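# Remove the cord tied around a bunch of flowers

## Task

Get the cord off the flowers entirely, leaving the stems unbent and the blooms uncrushed.

## Robot and tools

Robot: two arms, left_arm and right_arm, each with a parallel two-finger gripper. The left arm sits on the +y side of the scene. Left base: (+0.003, +0.317, +0.045) m, quat_wxyz (+1.000, 0, 0, +0.016). Right base: (-0.026, -0.371, +0.006) m, quat_wxyz (+1.000, 0, 0, -0.003). A camera stand is fixed behind the arms. Arm names do not match image left and right.

Frames. Scene frame: origin at table-top height halfway between the nominal bases, +x out over the table, +z up. Fixed cameras and the table use it. Everything about a hand (printed position, quaternion, Hand target, velocities, wrist-camera pose) is in that arm's own base frame, and offsets run along that arm's base axes. Rotations turn about the Hand target's position. The gripper's fingers point along its +z axis and part along its y axis. end_effector_position is the spot between the pads, about 1 cm back from the tips. Printed poses can be off by a few cm, and friction or weight can leave a resting hand a few cm from its command without any contact.

execute_actions(actions, cameras). actions is a list of actions. Each action is a list of 1 to 15 rows, and each row is one 1/30 s control step. A shorter action repeats its final row until 15 steps are used. Every row has 14 numbers in [-1, 1], always both arms: left dx, dy, dz, rx, ry, rz, opening, then the right arm's seven in that order. dx to rz are offsets, not poses. Every row of an action counts from the Hand target at the action's start, not from the row before it. Repeating the same offset in a new action or call moves the hand again. Scale: 1.0 = 0.6 m or 180 degrees. rx, ry, rz form one rotation vector. opening is absolute: +1 fully open (0.094 m), -1 closed. Sending six zeros re-commands the current Hand target, and a 0 opening is a real half-open command. Images come back only if actions is empty or cameras names them ("all", a list of names, or [] for none).

move(target, speed, blend, opening_speed, grip_force, blocking, cameras). target is one 14-number row, laid out as above, or a list of up to 15 such rows. Each row is an offset from the Hand targets at the start of the move, not from the previous row. Paths are straight lines, they finish together, and they are capped at 10 s in total. speed is the top path speed in m/s, from 0.002 to 2.9 (default 0.25). Turning is capped at twice that number in rad/s. Give one value or one per target. blend (m) rounds corners between rows. 0, the default, stops at each row. opening_speed is the finger rate in scale units per second, at least 0.2. Use it for slow, gentle closing. grip_force is the newtons allowed per pad, 10 to 50, given once or per arm. It persists, and lower values close slowly. blocking=false returns after about 0.5 s while the move keeps running. Paths do not avoid obstacles or the other arm. Fast moves overshoot and strike harder. Don't route a hand close past its own base, because that can flip the shoulder. The result adds a move: line. done means at rest within 10 mm and 2 degrees. Other endings are off_target, moving, held and fault. limits=paced means the pose was clipped, and limits=held means steps were withheld.

wait(seconds 0 to 10) lets time pass with the last commands held. A running move carries on. stop brakes a running move, which needs some room. zoom_image(camera, region [x0, y0, x1, y1] in pixels, at most 504 by 504) enlarges the newest image from cam_high, cam_low, cam_left_wrist or cam_right_wrist. Full images are 672x504. finished_scene(scene) ends the current scene for good. The goal must still hold after the robot lets go.

Results give, per arm: Hand target (the last commanded pose after clipping, which next offsets start from), end_effector_position in m, end_effector_quat_wxyz, Joint positions (the last entry is the finger opening in m), Joint torques, Joint velocities (may be left out when all are just noise), grip_measured on the -1 to +1 scale, and sometimes Tool commands. Each step, orientation commands are clipped to within 40 degrees of the measured orientation. A hand that settles short stays short until the next command, and all zeros asks for the target again. Torques include the arm's weight. Positive means toward larger joint angles, and the first three wrap at ±28 N m. Joint ranges in rad: waist -2.618 to 3.054, shoulder 0 to 3.142, elbow 0 to 3.142 (straight at 2.901), wrist pitch -1.571 to 1.571, wrist yaw -1.571 to 1.571, wrist roll -2.094 to 2.094.

Gripping. With nothing held, grip_measured reads slightly wide. It tracks the command even after contact, so it gives no sign of a touch. Below the touch reading, force rises about 1 N per 0.001, then jumps to the limit. Full force is about 50 to 64 N per pad. For the cord, close slowly with a low grip_force. To release, command an opening well above grip_measured.

Avoid: dropping things or releasing them while moving, fast impacts, hard pushing, the arms pressing or gripping each other, and anything touching a wrist-camera cable (that counts as the hand touching it). Don't let anything leave the table, whether it falls or is set down there. Brief outside nudges may shift loose items. Stretched, loaded or blocked arms heat up: MOTOR HOT appears at 75 °C, and an over-temperature fault at 90 °C folds the arm away for the rest of the scene.

Each tool is called after "Emit:" as a command line: name --argument value for each argument, lists and objects as JSON in quotes; but a table of rows of numbers goes row by row, as --pt "numbers of a row", without its own name.

## Session

Emit:
execute_actions --actions '[]'

Scene clock: 0.00 s.
left_arm: end_effector_position=(+0.4308, +0.0199, +0.0748) grip_measured=+1.000 end_effector_quat_wxyz=(+0.562, -0.075, +0.821, +0.064) | right_arm: end_effector_position=(+0.4180, -0.0108, +0.0934) grip_measured=+1.000 end_effector_quat_wxyz=(+0.581, +0.049, +0.811, -0.041)
Joint positions: left_arm=[-0.057 1.745 0.501 0.864 -0.244 -0.073 0.094] | right_arm=[0.043 1.645 0.436 0.877 0.166 0.046 0.094]
Joint velocities: within noise
Joint torques (N m): no reading
Heat: left arm: 26 °C; right arm: 26 °C.
Hand target: left_arm +0.4351, +0.0200, +0.0857; +0.575, -0.077, +0.812, +0.063 | right_arm +0.4182, -0.0110, +0.0936; +0.580, +0.050, +0.812, -0.042
Tool commands: left_gripper/opening=+1.0 right_gripper/opening=+1.0

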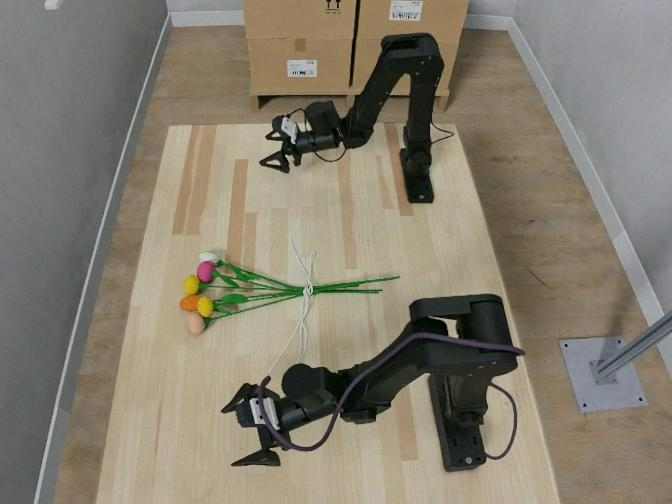

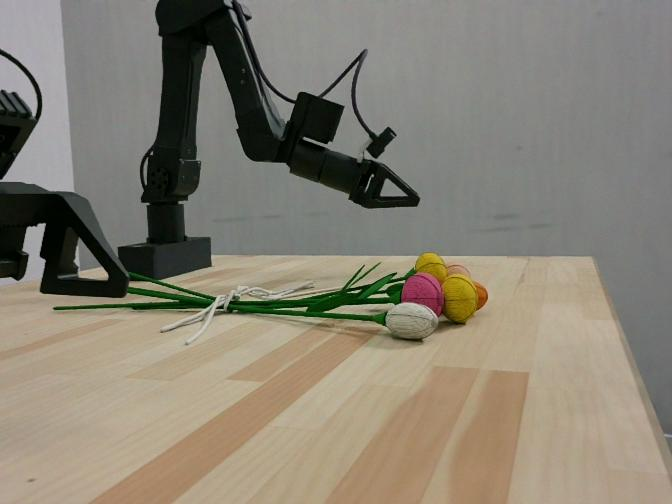

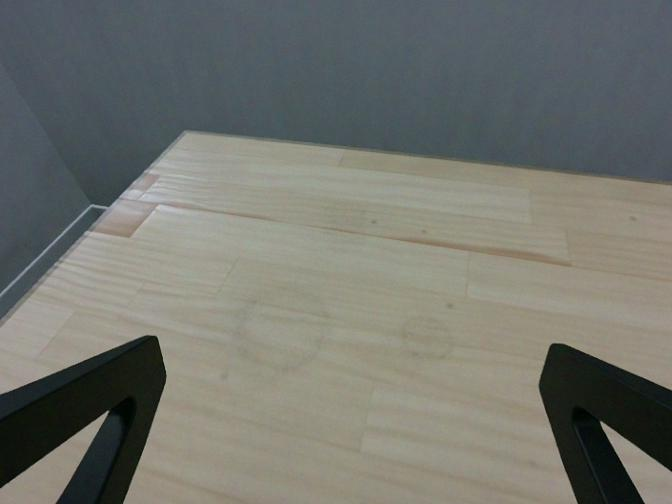

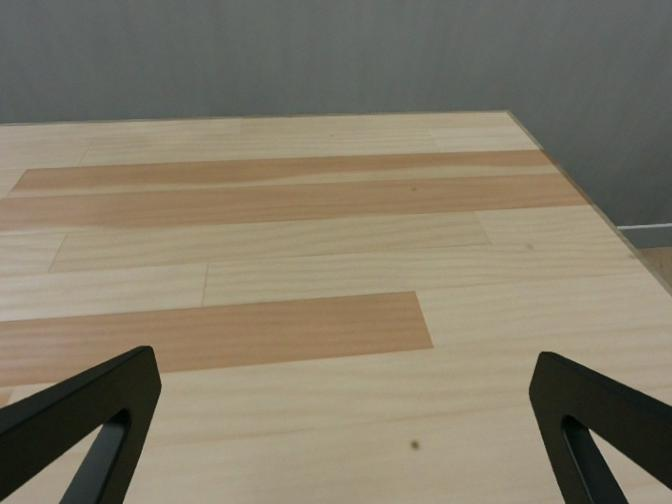

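Emit:
zoom_image --camera "cam_high" --region '[170, 220, 420, 400]'

Emit:
zoom_image --camera "cam_low" --region '[40, 240, 440, 360]'

Emit:
zoom_image --camera "cam_high" --region '[275, 235, 345, 335]'

Scaled by 2.016 from the camera's 672x504 image, which has a finer 960x720 frame.

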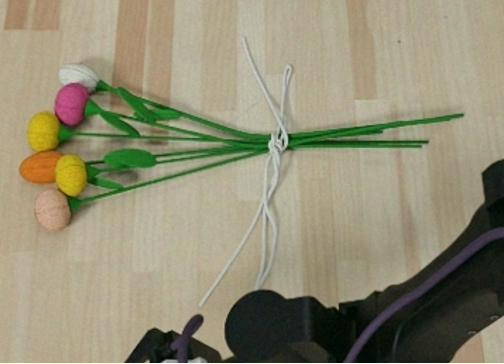

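Scaled by 1.260 from the camera's 672x504 image, which has a finer 960x720 frame.

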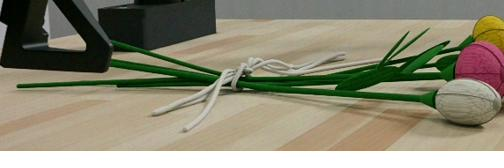

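Scaled by 5.040 from the camera's 672x504 image, which has a finer 960x720 frame.

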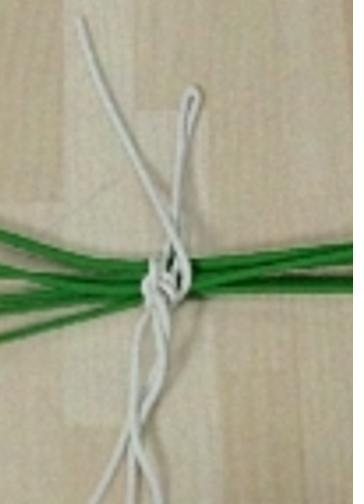

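Emit:
move --target '[-0.17,-0.3,0.33,0,0.33,0,1,0,0,0,0,0,0,1]' --cameras '["all"]'

Emit:
zoom_image --camera "cam_high" --region '[250, 225, 370, 425]'

Scene clock: 3.50 s.
left_arm: end_effector_position=(+0.3362, -0.1615, +0.2628) grip_measured=+1.000 end_effector_quat_wxyz=(+0.191, -0.009, +0.981, +0.042) | right_arm: end_effector_position=(+0.4180, -0.0108, +0.0934) grip_measured=+1.000 end_effector_quat_wxyz=(+0.581, +0.049, +0.811, -0.041)
Joint positions: left_arm=[-0.586 1.807 2.069 -1.555 -0.283 -0.564 0.094] | right_arm=[0.043 1.645 0.436 0.877 0.166 0.046 0.094]
Joint torques (N m): left_arm=[-0.09 -10.55 8.58 0.65 -0.22 -0.09] | right_arm=[-0.01 -6.78 6.58 2.09 0.08 0.02]
Heat: left arm: 27 °C; right arm: 26 °C.
Hand target: left_arm +0.3331, -0.1600, +0.2837; +0.097, -0.035, +0.990, +0.093 | right_arm +0.4182, -0.0110, +0.0936; +0.580, +0.050, +0.812, -0.042
Off the commanded pose: left_arm 0.021 m, 13 deg | right_arm 0.000 m, 0 deg.
joint sent to its limit (left arm) — joint 4 (wrist pitch), lower limit. The joint targets are off in orientation, not in position.
move: off_target (left_arm)

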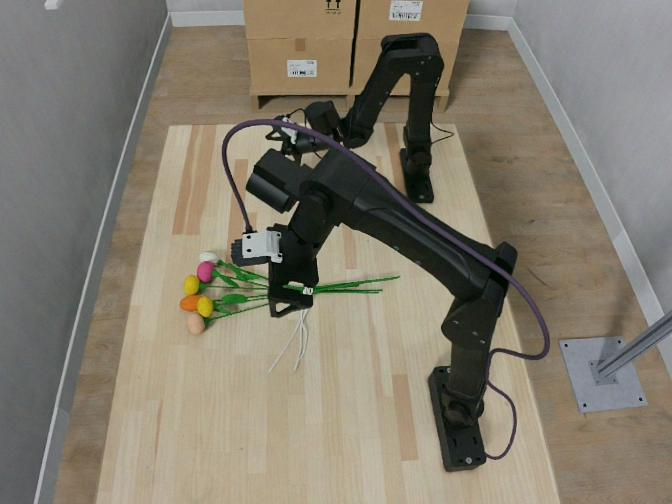

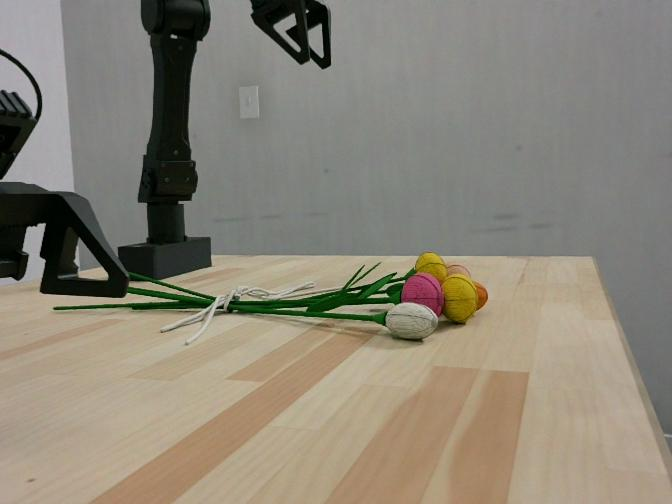

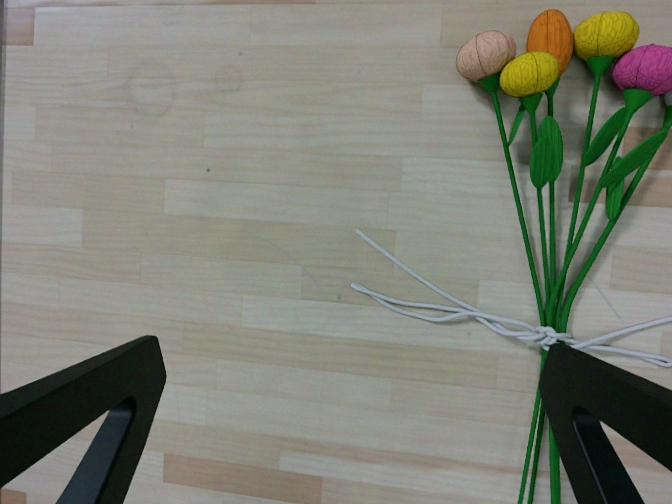

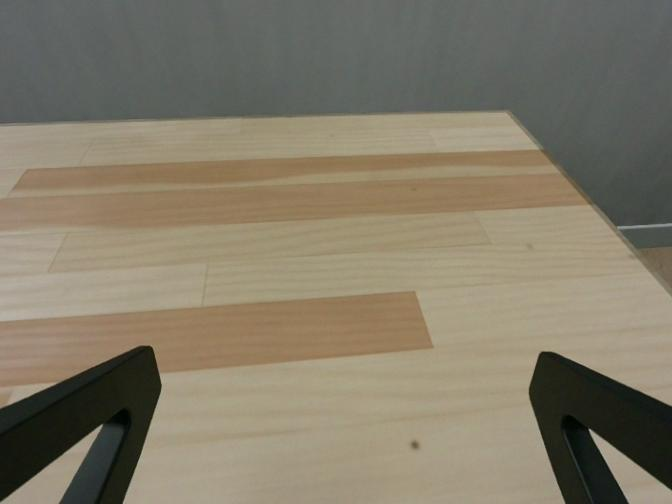

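Scaled by 2.520 from the camera's 672x504 image, which has a finer 960x720 frame.

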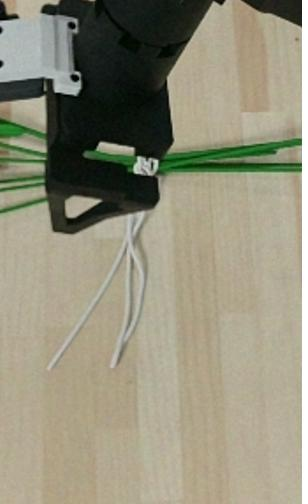

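Emit:
move --target '[0.082,-0.033,-0.29,-0.086,0.025,0.309,1,-0.053,0.385,0.11,0.27,0.315,-0.316,1]' --cameras '["all"]'

Scene clock: 8.87 s.
left_arm: end_effector_position=(+0.3798, -0.1815, +0.1155) grip_measured=+1.000 end_effector_quat_wxyz=(+0.000, -0.493, +0.870, -0.001) | right_arm: end_effector_position=(+0.3882, +0.2168, +0.1707) grip_measured=+1.000 end_effector_quat_wxyz=(+0.029, +0.593, +0.803, +0.058)
Joint positions: left_arm=[-0.448 2.175 2.055 -1.448 0.001 -1.479 0.094] | right_arm=[0.51 2.202 2.316 -1.555 0.006 1.781 0.094]
Joint torques (N m): left_arm=[0.53 -11.1 5.08 0.42 -0.07 -0.09] | right_arm=[0.51 -9.42 8.96 0.25 -0.03 0.1]
Heat: left arm: 28 °C; right arm: 27 °C.
Hand target: left_arm +0.3824, -0.1797, +0.1098; +0.000, -0.501, +0.866, +0.000 | right_arm +0.3864, +0.2201, +0.1596; +0.000, +0.594, +0.804, +0.000
Off the commanded pose: left_arm 0.007 m, 1 deg | right_arm 0.012 m, 7 deg.
joint sent to its limit (right arm) — joint 4 (wrist pitch), lower limit. The joint targets are off in orientation, not in position.
move: off_target (right_arm)

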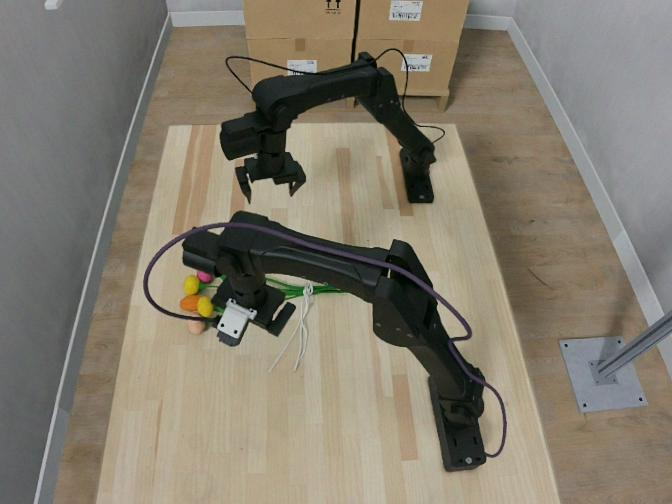

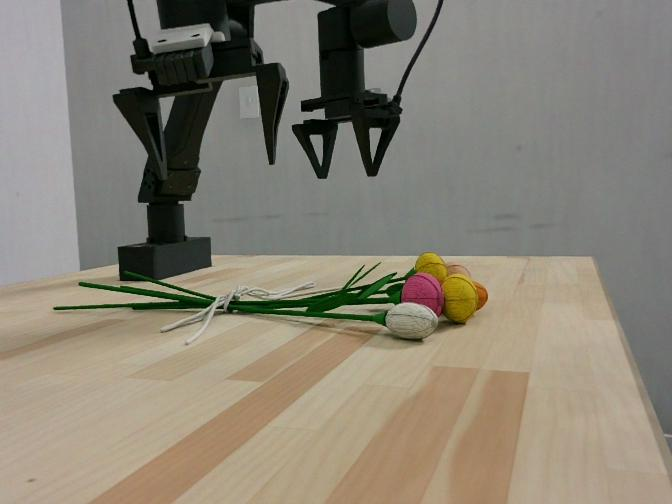

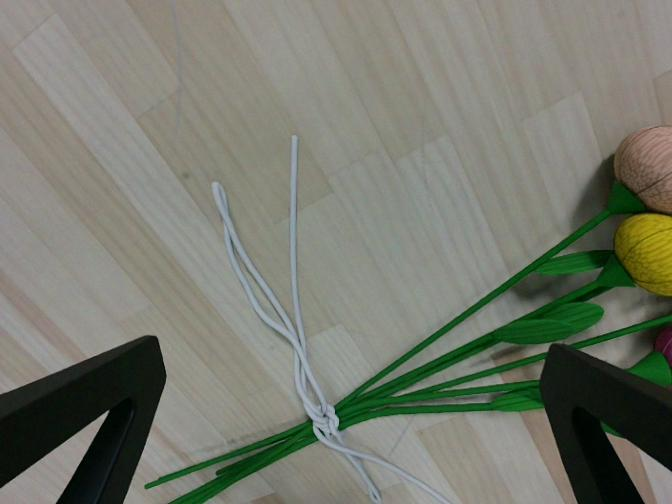

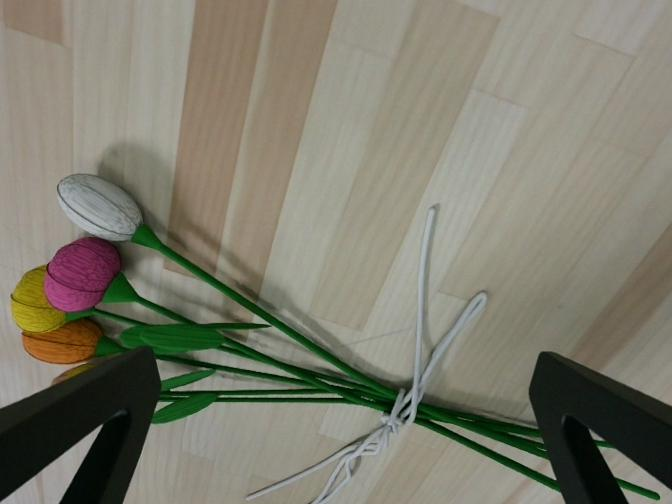

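Emit:
move --target '[-0.01,0.093,-0.092,0,0,0,-0.2,-0.063,-0.053,-0.1,0,0,0,-0.2]' --cameras '["all"]'

Scene clock: 10.93 s.
left_arm: end_effector_position=(+0.3736, -0.1217, +0.0419) grip_measured=-0.197 end_effector_quat_wxyz=(-0.017, -0.506, +0.862, +0.016) | right_arm: end_effector_position=(+0.3480, +0.1907, +0.0903) grip_measured=-0.198 end_effector_quat_wxyz=(-0.004, +0.593, +0.805, -0.013)
Joint positions: left_arm=[-0.316 2.12 1.674 -1.171 0.004 -1.377 0.038] | right_arm=[0.501 2.092 1.825 -1.33 0.004 1.77 0.038]
Joint torques (N m): left_arm=[-0.31 -14.84 4.79 0.33 -0.1 0.04] | right_arm=[-0.57 -14.23 6.46 0.18 -0.03 -0.03]
Heat: left arm: 29 °C; right arm: 28 °C.
Hand target: left_arm +0.3764, -0.1240, +0.0546; +0.000, -0.501, +0.866, +0.000 | right_arm +0.3487, +0.1883, +0.0996; +0.000, +0.594, +0.804, +0.000
Off the commanded pose: left_arm 0.013 m, 3 deg | right_arm 0.010 m, 2 deg.
move: off_target (left_arm)

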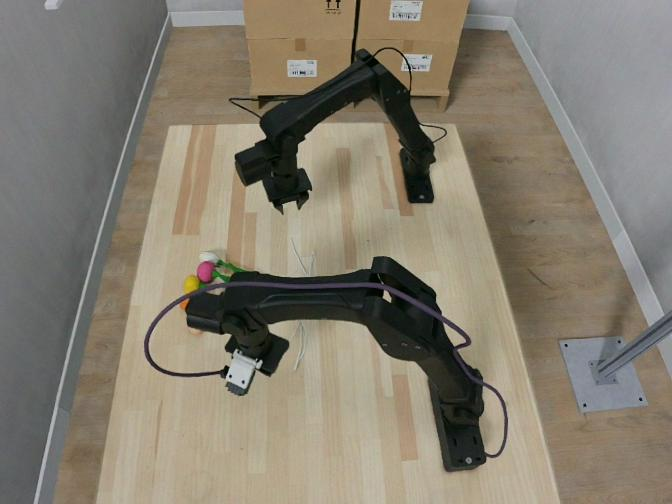

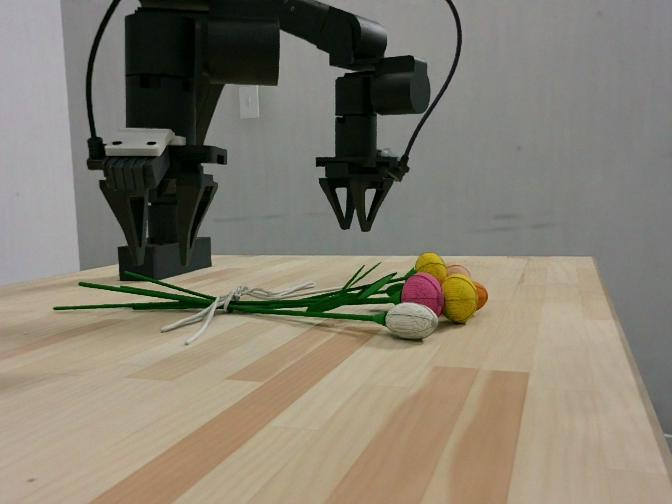

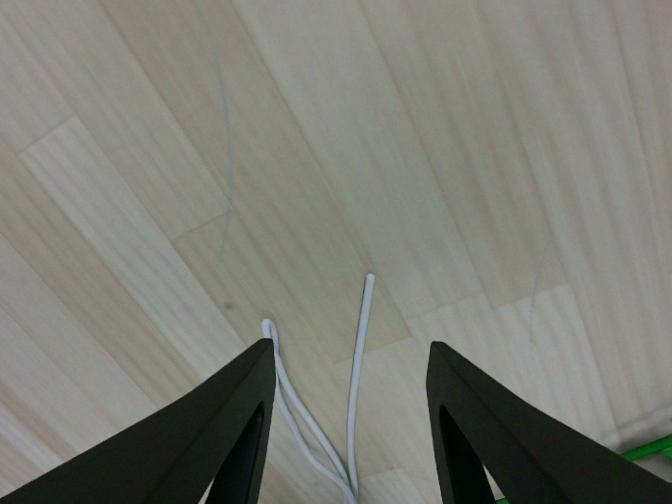

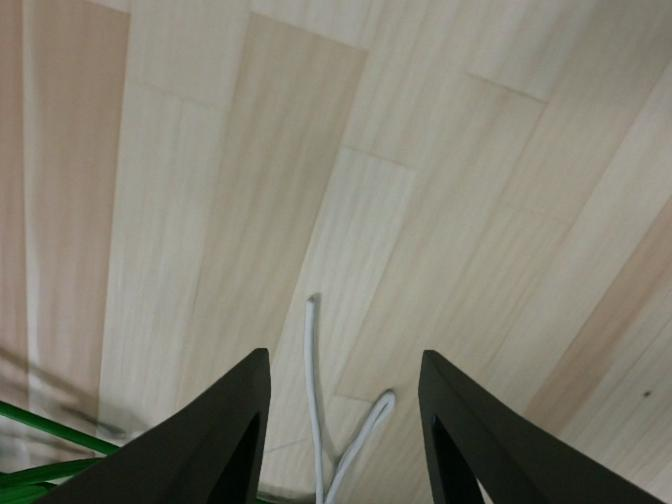

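Emit:
move --target '[-0.015,-0.03,-0.06,0,0,0,-0.2,0.012,0.038,-0.065,0,0,0,-0.2]' --cameras '["cam_low","cam_left_wrist","cam_right_wrist"]'

Scene clock: 12.43 s.
left_arm: end_effector_position=(+0.3651, -0.1418, +0.0151) grip_measured=-0.197 end_effector_quat_wxyz=(-0.009, -0.496, +0.868, +0.007) | right_arm: end_effector_position=(+0.3592, +0.2106, +0.0756) grip_measured=-0.198 end_effector_quat_wxyz=(+0.008, +0.593, +0.805, +0.016)
Joint positions: left_arm=[-0.37 2.12 1.564 -1.038 0.006 -1.409 0.038] | right_arm=[0.529 2.112 1.796 -1.219 0.002 1.799 0.038]
Joint torques (N m): left_arm=[-0.05 -12.51 4.75 0.4 -0.12 -0.11] | right_arm=[0.36 -9.37 6.48 0.33 0.02 0.09]
Heat: left arm: 30 °C; right arm: 29 °C.
Hand target: left_arm +0.3672, -0.1419, +0.0185; +0.000, -0.501, +0.866, +0.000 | right_arm +0.3558, +0.2110, +0.0605; +0.000, +0.594, +0.804, +0.000
Off the commanded pose: left_arm 0.004 m, 1 deg | right_arm 0.015 m, 2 deg.
move: off_target (right_arm)
Images, in order (width x height): cam_low 672x504, cam_left_wrist 672x504, cam_right_wrist 672x504.

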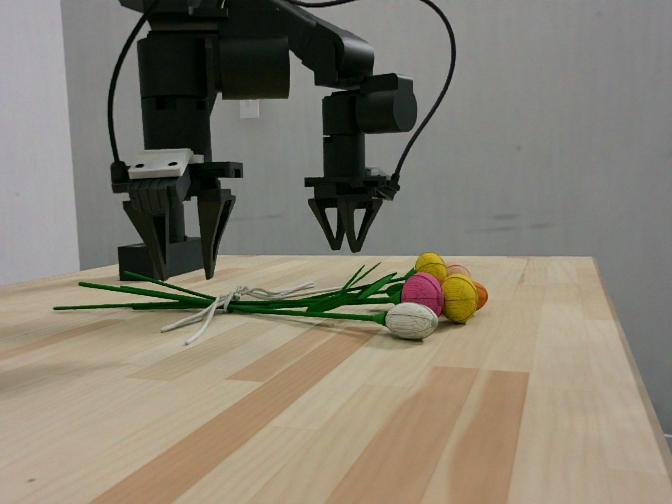

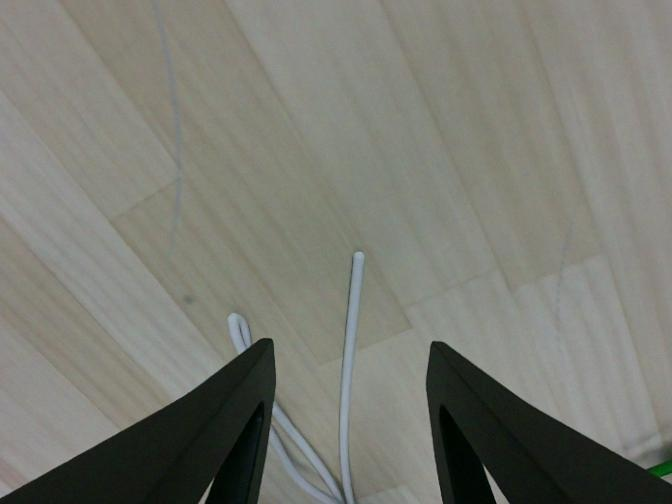

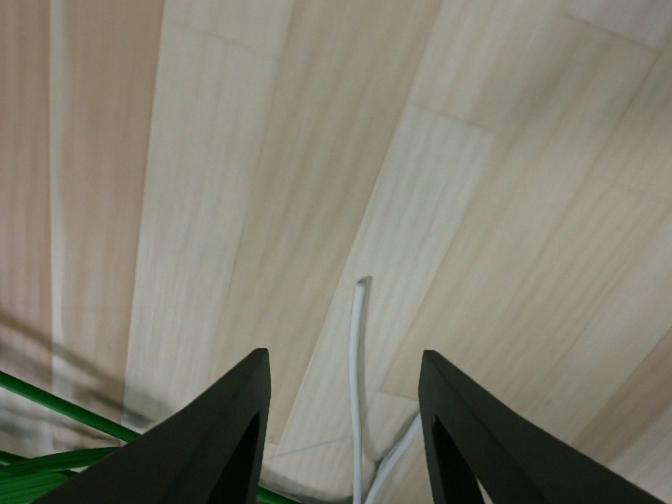

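Emit:
move --target '[-0.01,-0.018,-0.055,0,0,0,-0.2,-0.01,0.018,-0.07,0,0,0,-0.2]' --cameras '["cam_low","cam_left_wrist","cam_right_wrist"]' --speed 0.15

Scene clock: 13.83 s.
left_arm: end_effector_position=(+0.3621, -0.1520, -0.0086) grip_measured=-0.197 end_effector_quat_wxyz=(-0.002, -0.498, +0.867, -0.003) | right_arm: end_effector_position=(+0.3540, +0.2216, +0.0318) grip_measured=-0.198 end_effector_quat_wxyz=(+0.006, +0.593, +0.805, +0.014)
Joint positions: left_arm=[-0.397 2.133 1.486 -0.921 0.006 -1.44 0.038] | right_arm=[0.558 2.15 1.68 -1.07 0.002 1.828 0.038]
Joint torques (N m): left_arm=[-0.49 -10.3 4.68 0.4 -0.1 -0.1] | right_arm=[0.42 -9.77 6.65 0.3 0.01 0.1]
Heat: left arm: 30 °C; right arm: 29 °C.
Hand target: left_arm +0.3614, -0.1528, -0.0144; +0.000, -0.501, +0.866, +0.000 | right_arm +0.3498, +0.2218, +0.0186; +0.000, +0.594, +0.804, +0.000
Off the commanded pose: left_arm 0.006 m, 0 deg | right_arm 0.014 m, 2 deg.
move: off_target (right_arm)
Images, in order (width x height): cam_low 672x504, cam_left_wrist 672x504, cam_right_wrist 672x504.

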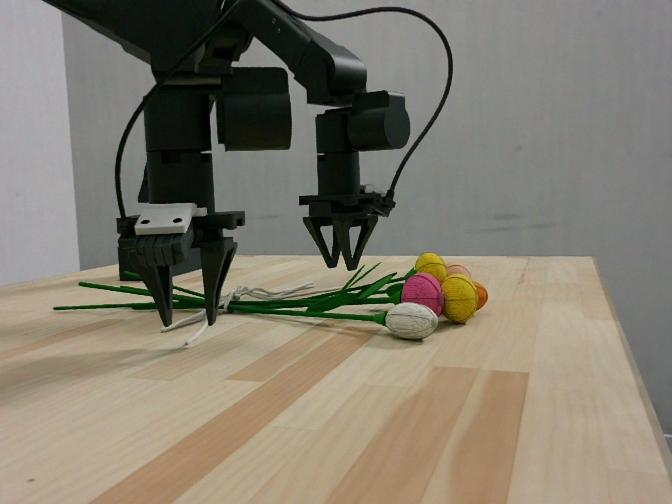

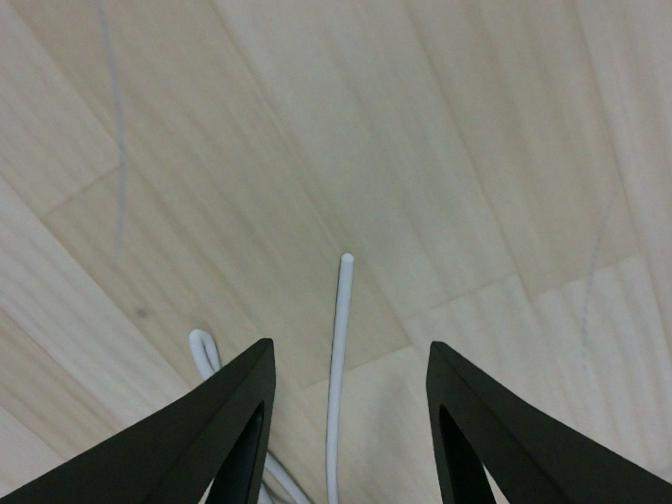

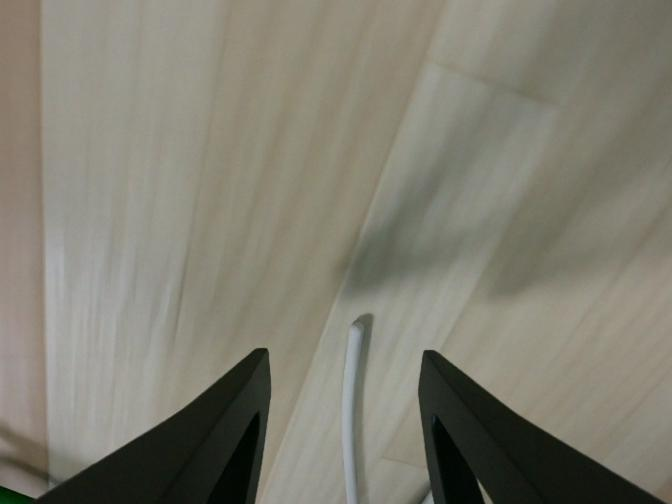

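Emit:
move --target '[-0.005,-0.005,-0.038,0,0,0,-0.3,-0.01,0.026,-0.033,0,0,0,-0.5]' --cameras '["cam_low","cam_left_wrist","cam_right_wrist"]' --speed 0.1

Scene clock: 15.50 s.
left_arm: end_effector_position=(+0.3593, -0.1546, -0.0317) grip_measured=-0.297 end_effector_quat_wxyz=(-0.002, -0.499, +0.867, -0.002) | right_arm: end_effector_position=(+0.3491, +0.2388, +0.0142) grip_measured=-0.498 end_effector_quat_wxyz=(+0.007, +0.593, +0.805, +0.017)
Joint positions: left_arm=[-0.406 2.167 1.44 -0.842 0.006 -1.451 0.033] | right_arm=[0.598 2.182 1.66 -1.012 0.001 1.868 0.024]
Joint torques (N m): left_arm=[-0.46 -10.36 4.62 0.45 -0.12 -0.09] | right_arm=[0.31 -9.68 6.42 0.33 0.03 0.09]
Heat: left arm: 30 °C; right arm: 29 °C.
Hand target: left_arm +0.3583, -0.1557, -0.0372; +0.000, -0.501, +0.866, +0.000 | right_arm +0.3438, +0.2374, -0.0012; +0.000, +0.594, +0.804, +0.000
Off the commanded pose: left_arm 0.006 m, 0 deg | right_arm 0.016 m, 2 deg.
move: off_target (right_arm)
Images, in order (width x height): cam_low 672x504, cam_left_wrist 672x504, cam_right_wrist 672x504.

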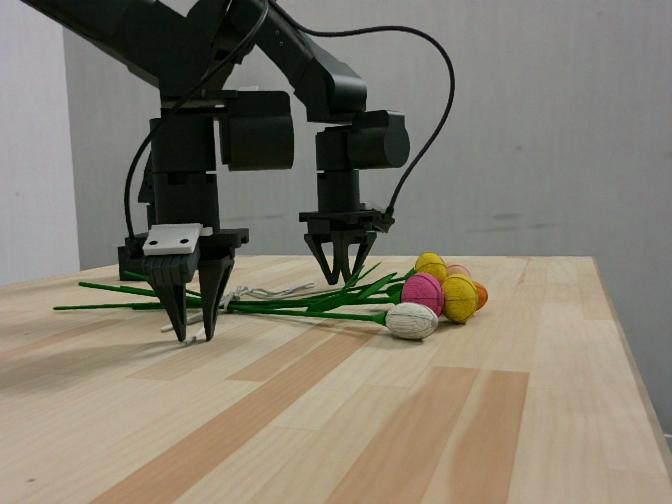

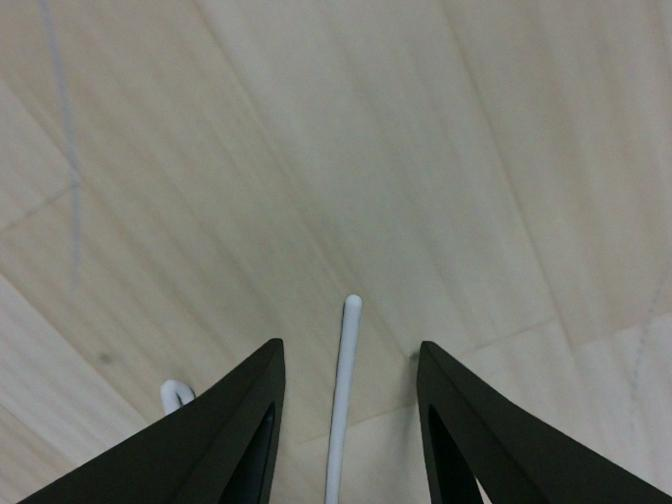

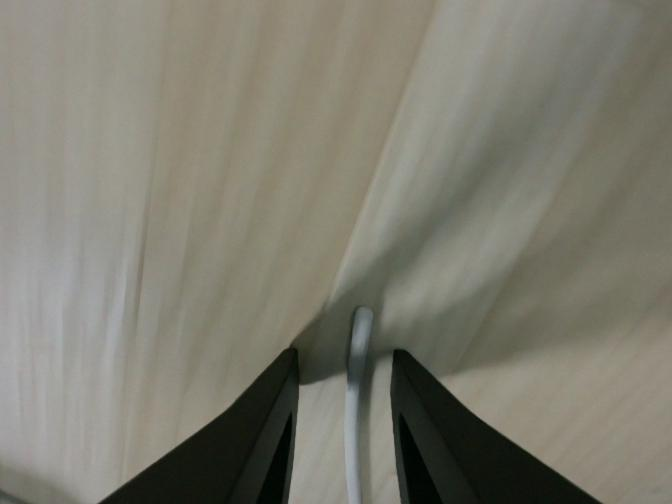

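Emit:
move --pt "-0.006 -0.014 -0.003 0 0 0 -0.3 -0.003 0.013 -0.01 0 0 0 -0.5" --pt "-0.006 -0.014 -0.003 0 0 0 -1 -0.003 0.013 -0.01 0 0 0 -1" --cameras '["cam_low","cam_left_wrist","cam_right_wrist"]' --speed 0.06 --opening_speed 1

Scene clock: 17.47 s.
left_arm: end_effector_position=(+0.3570, -0.1637, -0.0317) grip_measured=-0.996 end_effector_quat_wxyz=(+0.000, -0.499, +0.867, -0.005) | right_arm: end_effector_position=(+0.3461, +0.2427, +0.0136) grip_measured=-0.961 end_effector_quat_wxyz=(+0.008, +0.595, +0.804, +0.016)
Joint positions: left_arm=[-0.43 2.167 1.44 -0.836 0.006 -1.475 0] | right_arm=[0.611 2.184 1.66 -1.012 0.004 1.886 0.002]
Joint torques (N m): left_arm=[-0.7 -9.98 4.4 0.48 -0.08 -0.11] | right_arm=[0.68 -8.46 6.76 0.49 -0.02 0.09]
Heat: left arm: 31 °C; right arm: 29 °C.
Hand target: left_arm +0.3547, -0.1642, -0.0390; +0.000, -0.501, +0.866, +0.000 | right_arm +0.3420, +0.2453, -0.0072; +0.000, +0.594, +0.804, +0.000
Off the commanded pose: left_arm 0.008 m, 1 deg | right_arm 0.021 m, 2 deg.
move: off_target (right_arm); target 2's new opening was sent with right_arm's hand 0.022 m and 2 deg from that target
Images, in order (width x height): cam_low 672x504, cam_left_wrist 672x504, cam_right_wrist 672x504.

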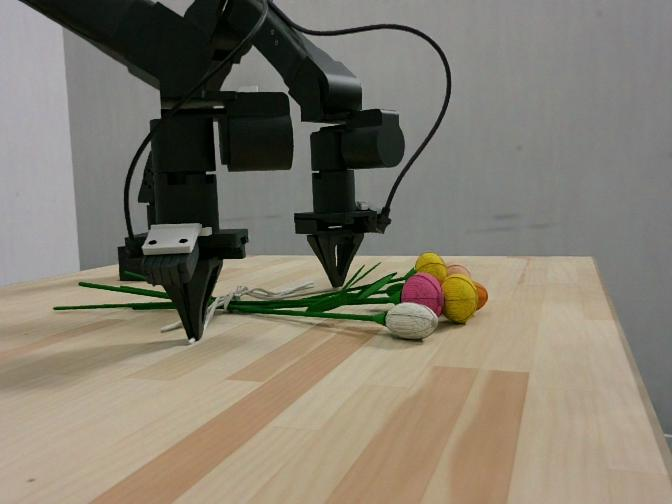

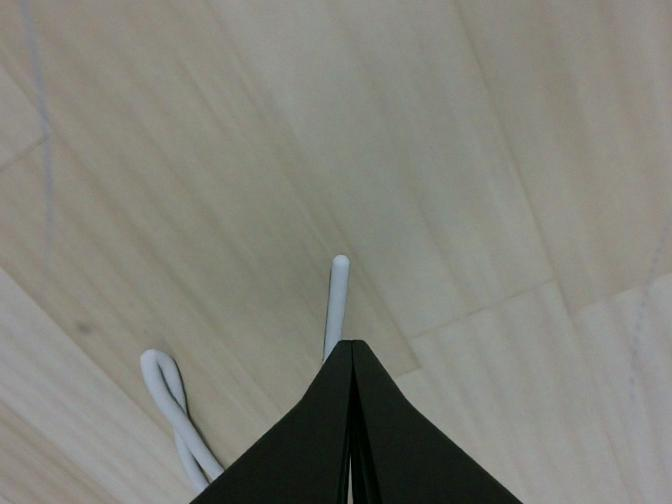

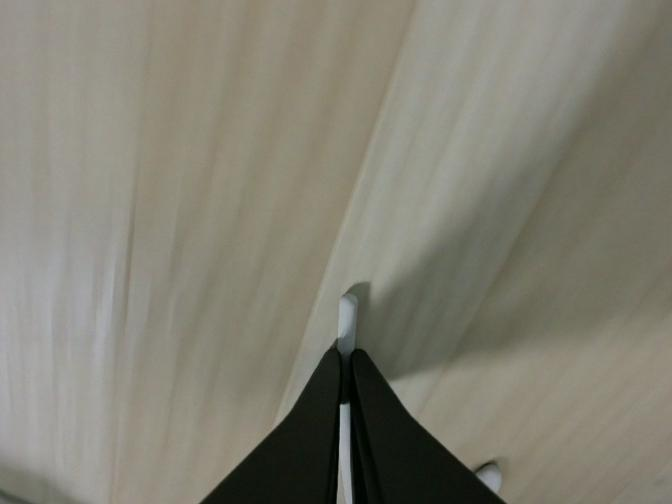

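Emit:
move --pt "0 0 0 0 0 0 -0.4 0 0 0 0 0 0 -1" --pt "-0.003 0.002 -0.018 0 0 0 -0.4 0 0 0 0 0 0 -1" --pt "-0.003 0.002 -0.018 0 0 0 -1 0 0 0 0 0 0 -1" --cameras '["cam_low","cam_left_wrist","cam_right_wrist"]' --speed 0.04 --opening_speed 1.5

Scene clock: 19.73 s.
left_arm: end_effector_position=(+0.3560, -0.1633, -0.0371) grip_measured=-0.965 end_effector_quat_wxyz=(+0.000, -0.499, +0.867, -0.005) | right_arm: end_effector_position=(+0.3461, +0.2427, +0.0136) grip_measured=-0.961 end_effector_quat_wxyz=(+0.008, +0.595, +0.804, +0.016)
Joint positions: left_arm=[-0.43 2.172 1.424 -0.814 0.006 -1.475 0.002] | right_arm=[0.611 2.184 1.66 -1.012 0.004 1.886 0.002]
Joint torques (N m): left_arm=[-0.42 -9.28 3.54 0.66 -0.11 -0.08] | right_arm=[0.68 -8.47 6.75 0.5 -0.02 0.1]
Heat: left arm: 31 °C; right arm: 29 °C.
Hand target: left_arm +0.3530, -0.1631, -0.0498; +0.000, -0.501, +0.866, +0.000 | right_arm +0.3420, +0.2453, -0.0072; +0.000, +0.594, +0.804, +0.000
Off the commanded pose: left_arm 0.013 m, 1 deg | right_arm 0.021 m, 2 deg.
move: off_target (left_arm, right_arm); target 3's new opening was sent with left_arm's hand 0.013 m and 1 deg from that target
Images, in order (width x height): cam_low 672x504, cam_left_wrist 672x504, cam_right_wrist 672x504.

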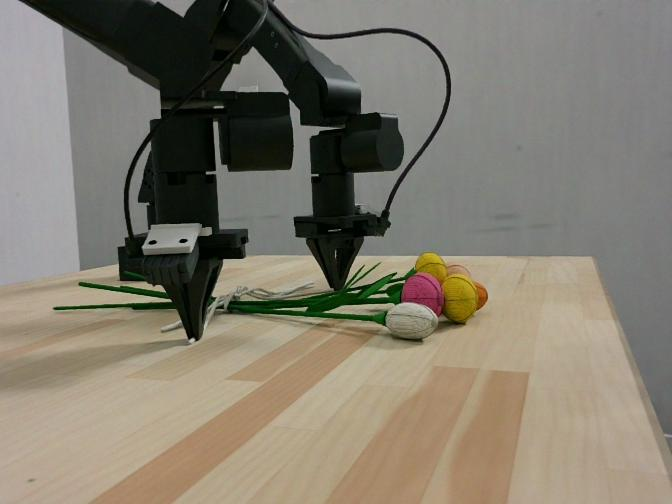

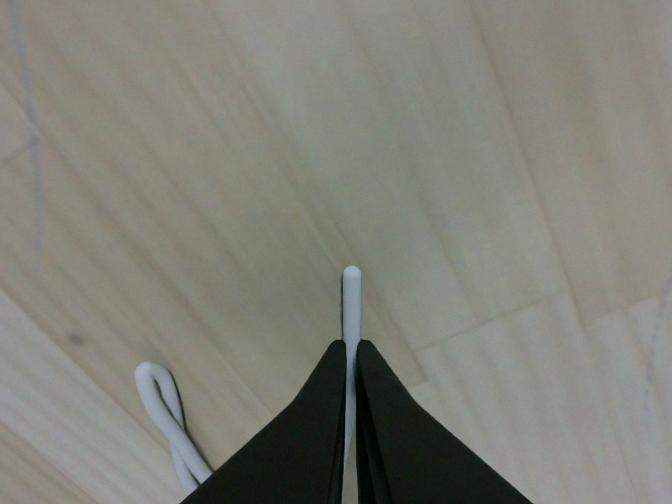

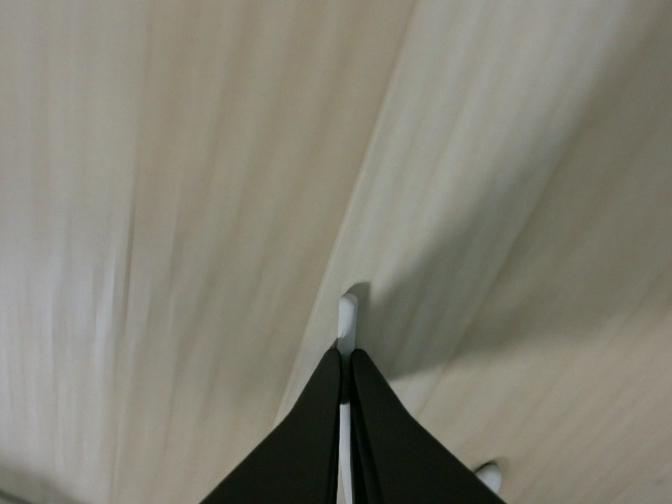

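Emit:
move --pt "0.01 0.025 0.03 0 0 0 -1 0 -0.025 0.02 0 0 0 -1" --pt "0.05 0.2 0.035 0 0 0 -1 0.0 -0.2 0.025 0 0 0 -1" --cameras '["all"]' --speed 0.08 --blend 0.02

Emit:
zoom_image --camera "cam_low" --region '[40, 220, 440, 400]'

Scene clock: 22.27 s.
left_arm: end_effector_position=(+0.3856, -0.0533, -0.0366) grip_measured=-0.965 end_effector_quat_wxyz=(-0.012, -0.501, +0.865, -0.016) | right_arm: end_effector_position=(+0.3478, +0.1445, +0.0118) grip_measured=-0.962 end_effector_quat_wxyz=(-0.014, +0.590, +0.807, +0.028)
Joint positions: left_arm=[-0.122 2.171 1.424 -0.824 0.04 -1.172 0.002] | right_arm=[0.365 2.02 1.396 -0.915 -0.054 1.628 0.002]
Joint torques (N m): left_arm=[0.61 -13.49 4.46 0 -0.42 0.08] | right_arm=[-1.14 -11.37 4.56 0.11 0.63 -0.03]
Heat: left arm: 31 °C; right arm: 29 °C.
Hand target: left_arm +0.3830, -0.0429, -0.0288; +0.000, -0.501, +0.866, +0.000 | right_arm +0.3420, +0.1252, +0.0078; +0.000, +0.594, +0.804, +0.000
Off the commanded pose: left_arm 0.013 m, 2 deg | right_arm 0.020 m, 4 deg.
move: off_target (left_arm, right_arm); blend cut to 0.0119 m at target 1

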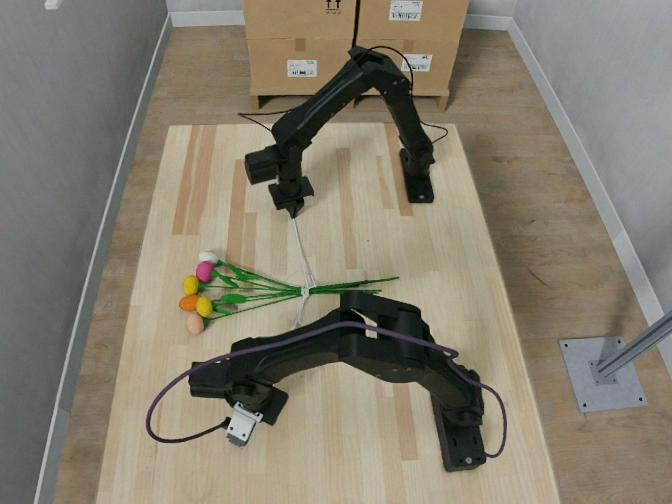

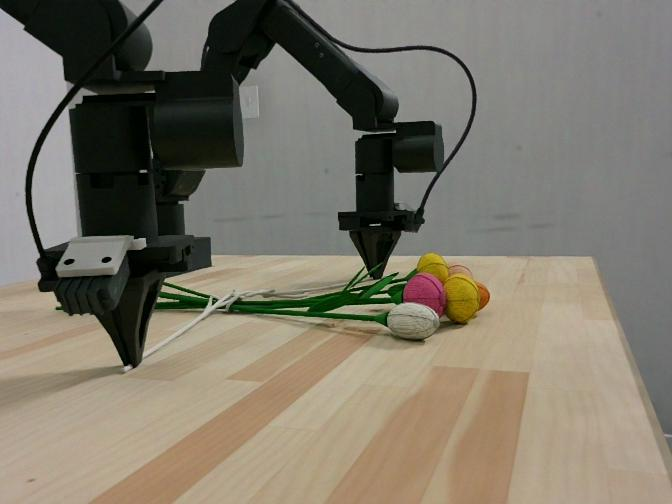

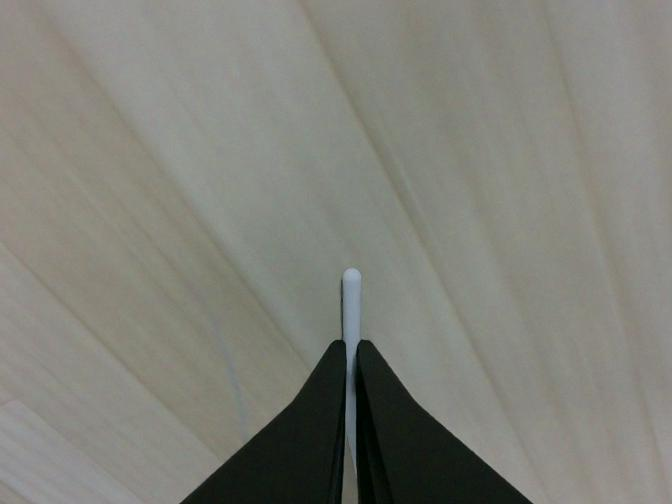

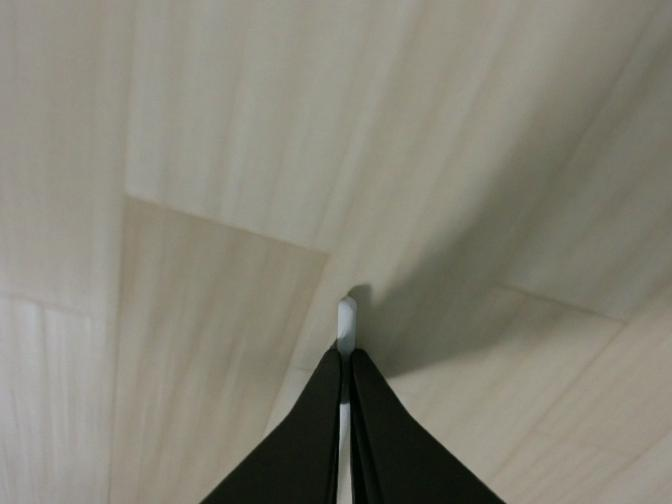

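Scaled by 1.260 from the camera's 672x504 image, which has a finer 960x720 frame.

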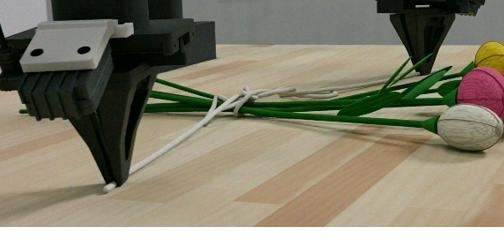

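Emit:
move --target '[0.03,0.1,0.01,0,0,0,-1,0.0,-0.09,0.015,0,0,0,-1]' --cameras '["all"]' --speed 0.08

Emit:
zoom_image --camera "cam_low" --region '[40, 220, 440, 400]'

Emit:
zoom_image --camera "cam_high" --region '[230, 200, 370, 340]'

Scene clock: 26.60 s.
left_arm: end_effector_position=(+0.3946, +0.0130, -0.0249) grip_measured=-0.965 end_effector_quat_wxyz=(-0.005, -0.503, +0.864, -0.007) | right_arm: end_effector_position=(+0.3486, +0.0803, +0.0116) grip_measured=-0.962 end_effector_quat_wxyz=(-0.006, +0.593, +0.805, +0.012)
Joint positions: left_arm=[0.038 2.171 1.477 -0.879 0.017 -1.017 0.002] | right_arm=[0.212 1.974 1.329 -0.916 -0.024 1.481 0.002]
Joint torques (N m): left_arm=[0.18 -10.06 8.32 0.09 -0.21 0.06] | right_arm=[-0.66 -12.48 5.33 -0.01 0.28 -0.05]
Heat: left arm: 31 °C; right arm: 30 °C.
Hand target: left_arm +0.4010, +0.0170, -0.0228; +0.000, -0.500, +0.866, +0.000 | right_arm +0.3421, +0.0713, +0.0169; +0.000, +0.594, +0.804, +0.000
Off the commanded pose: left_arm 0.008 m, 1 deg | right_arm 0.012 m, 2 deg.
move: off_target (right_arm)

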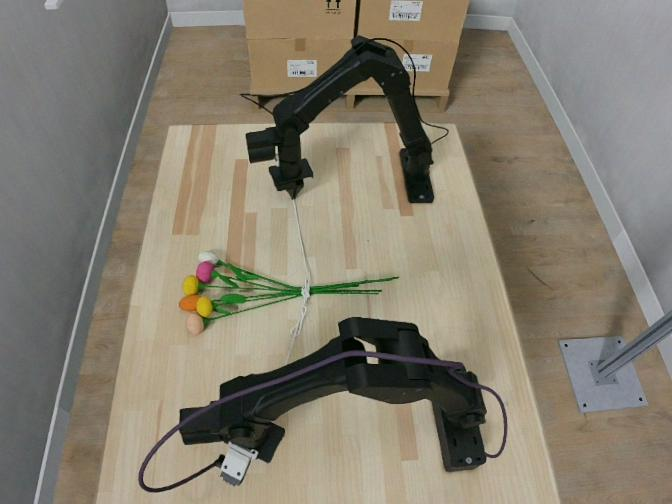

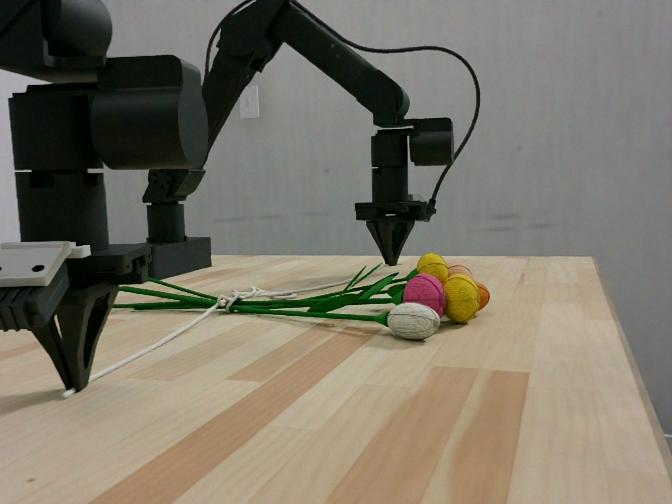

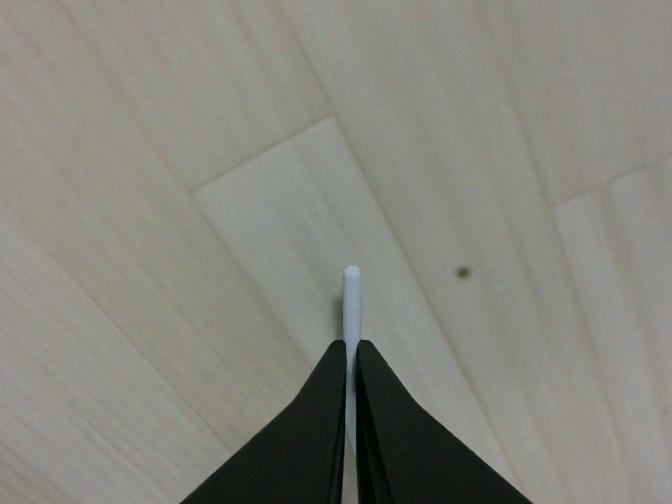

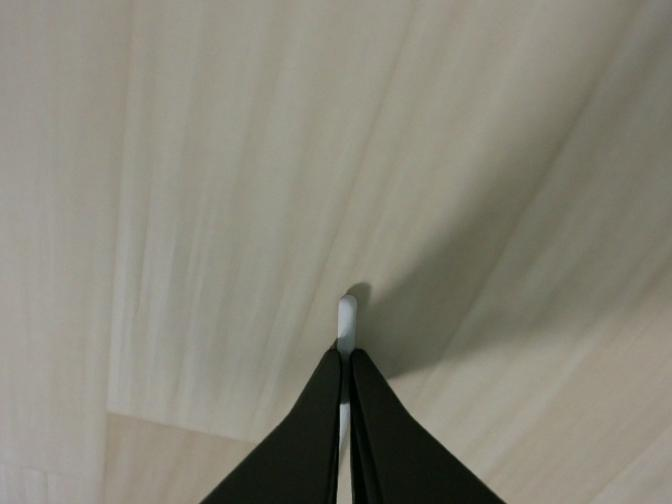

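Scaled by 1.260 from the camera's 672x504 image, which has a finer 960x720 frame.

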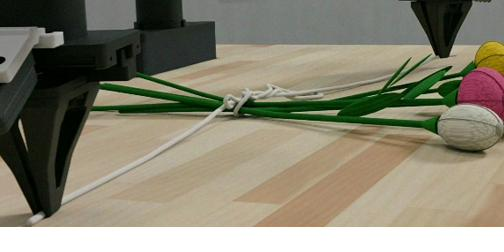

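Scaled by 3.600 from the camera's 672x504 image, which has a finer 960x720 frame.

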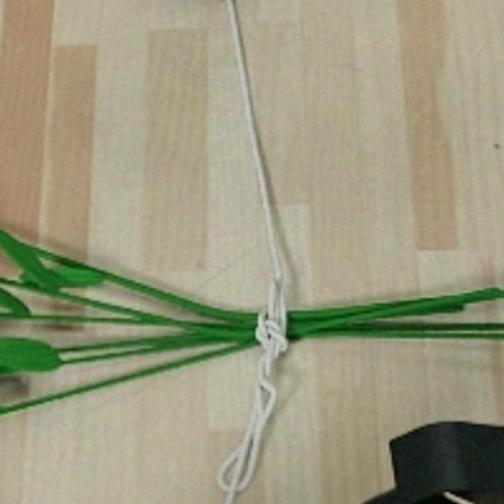

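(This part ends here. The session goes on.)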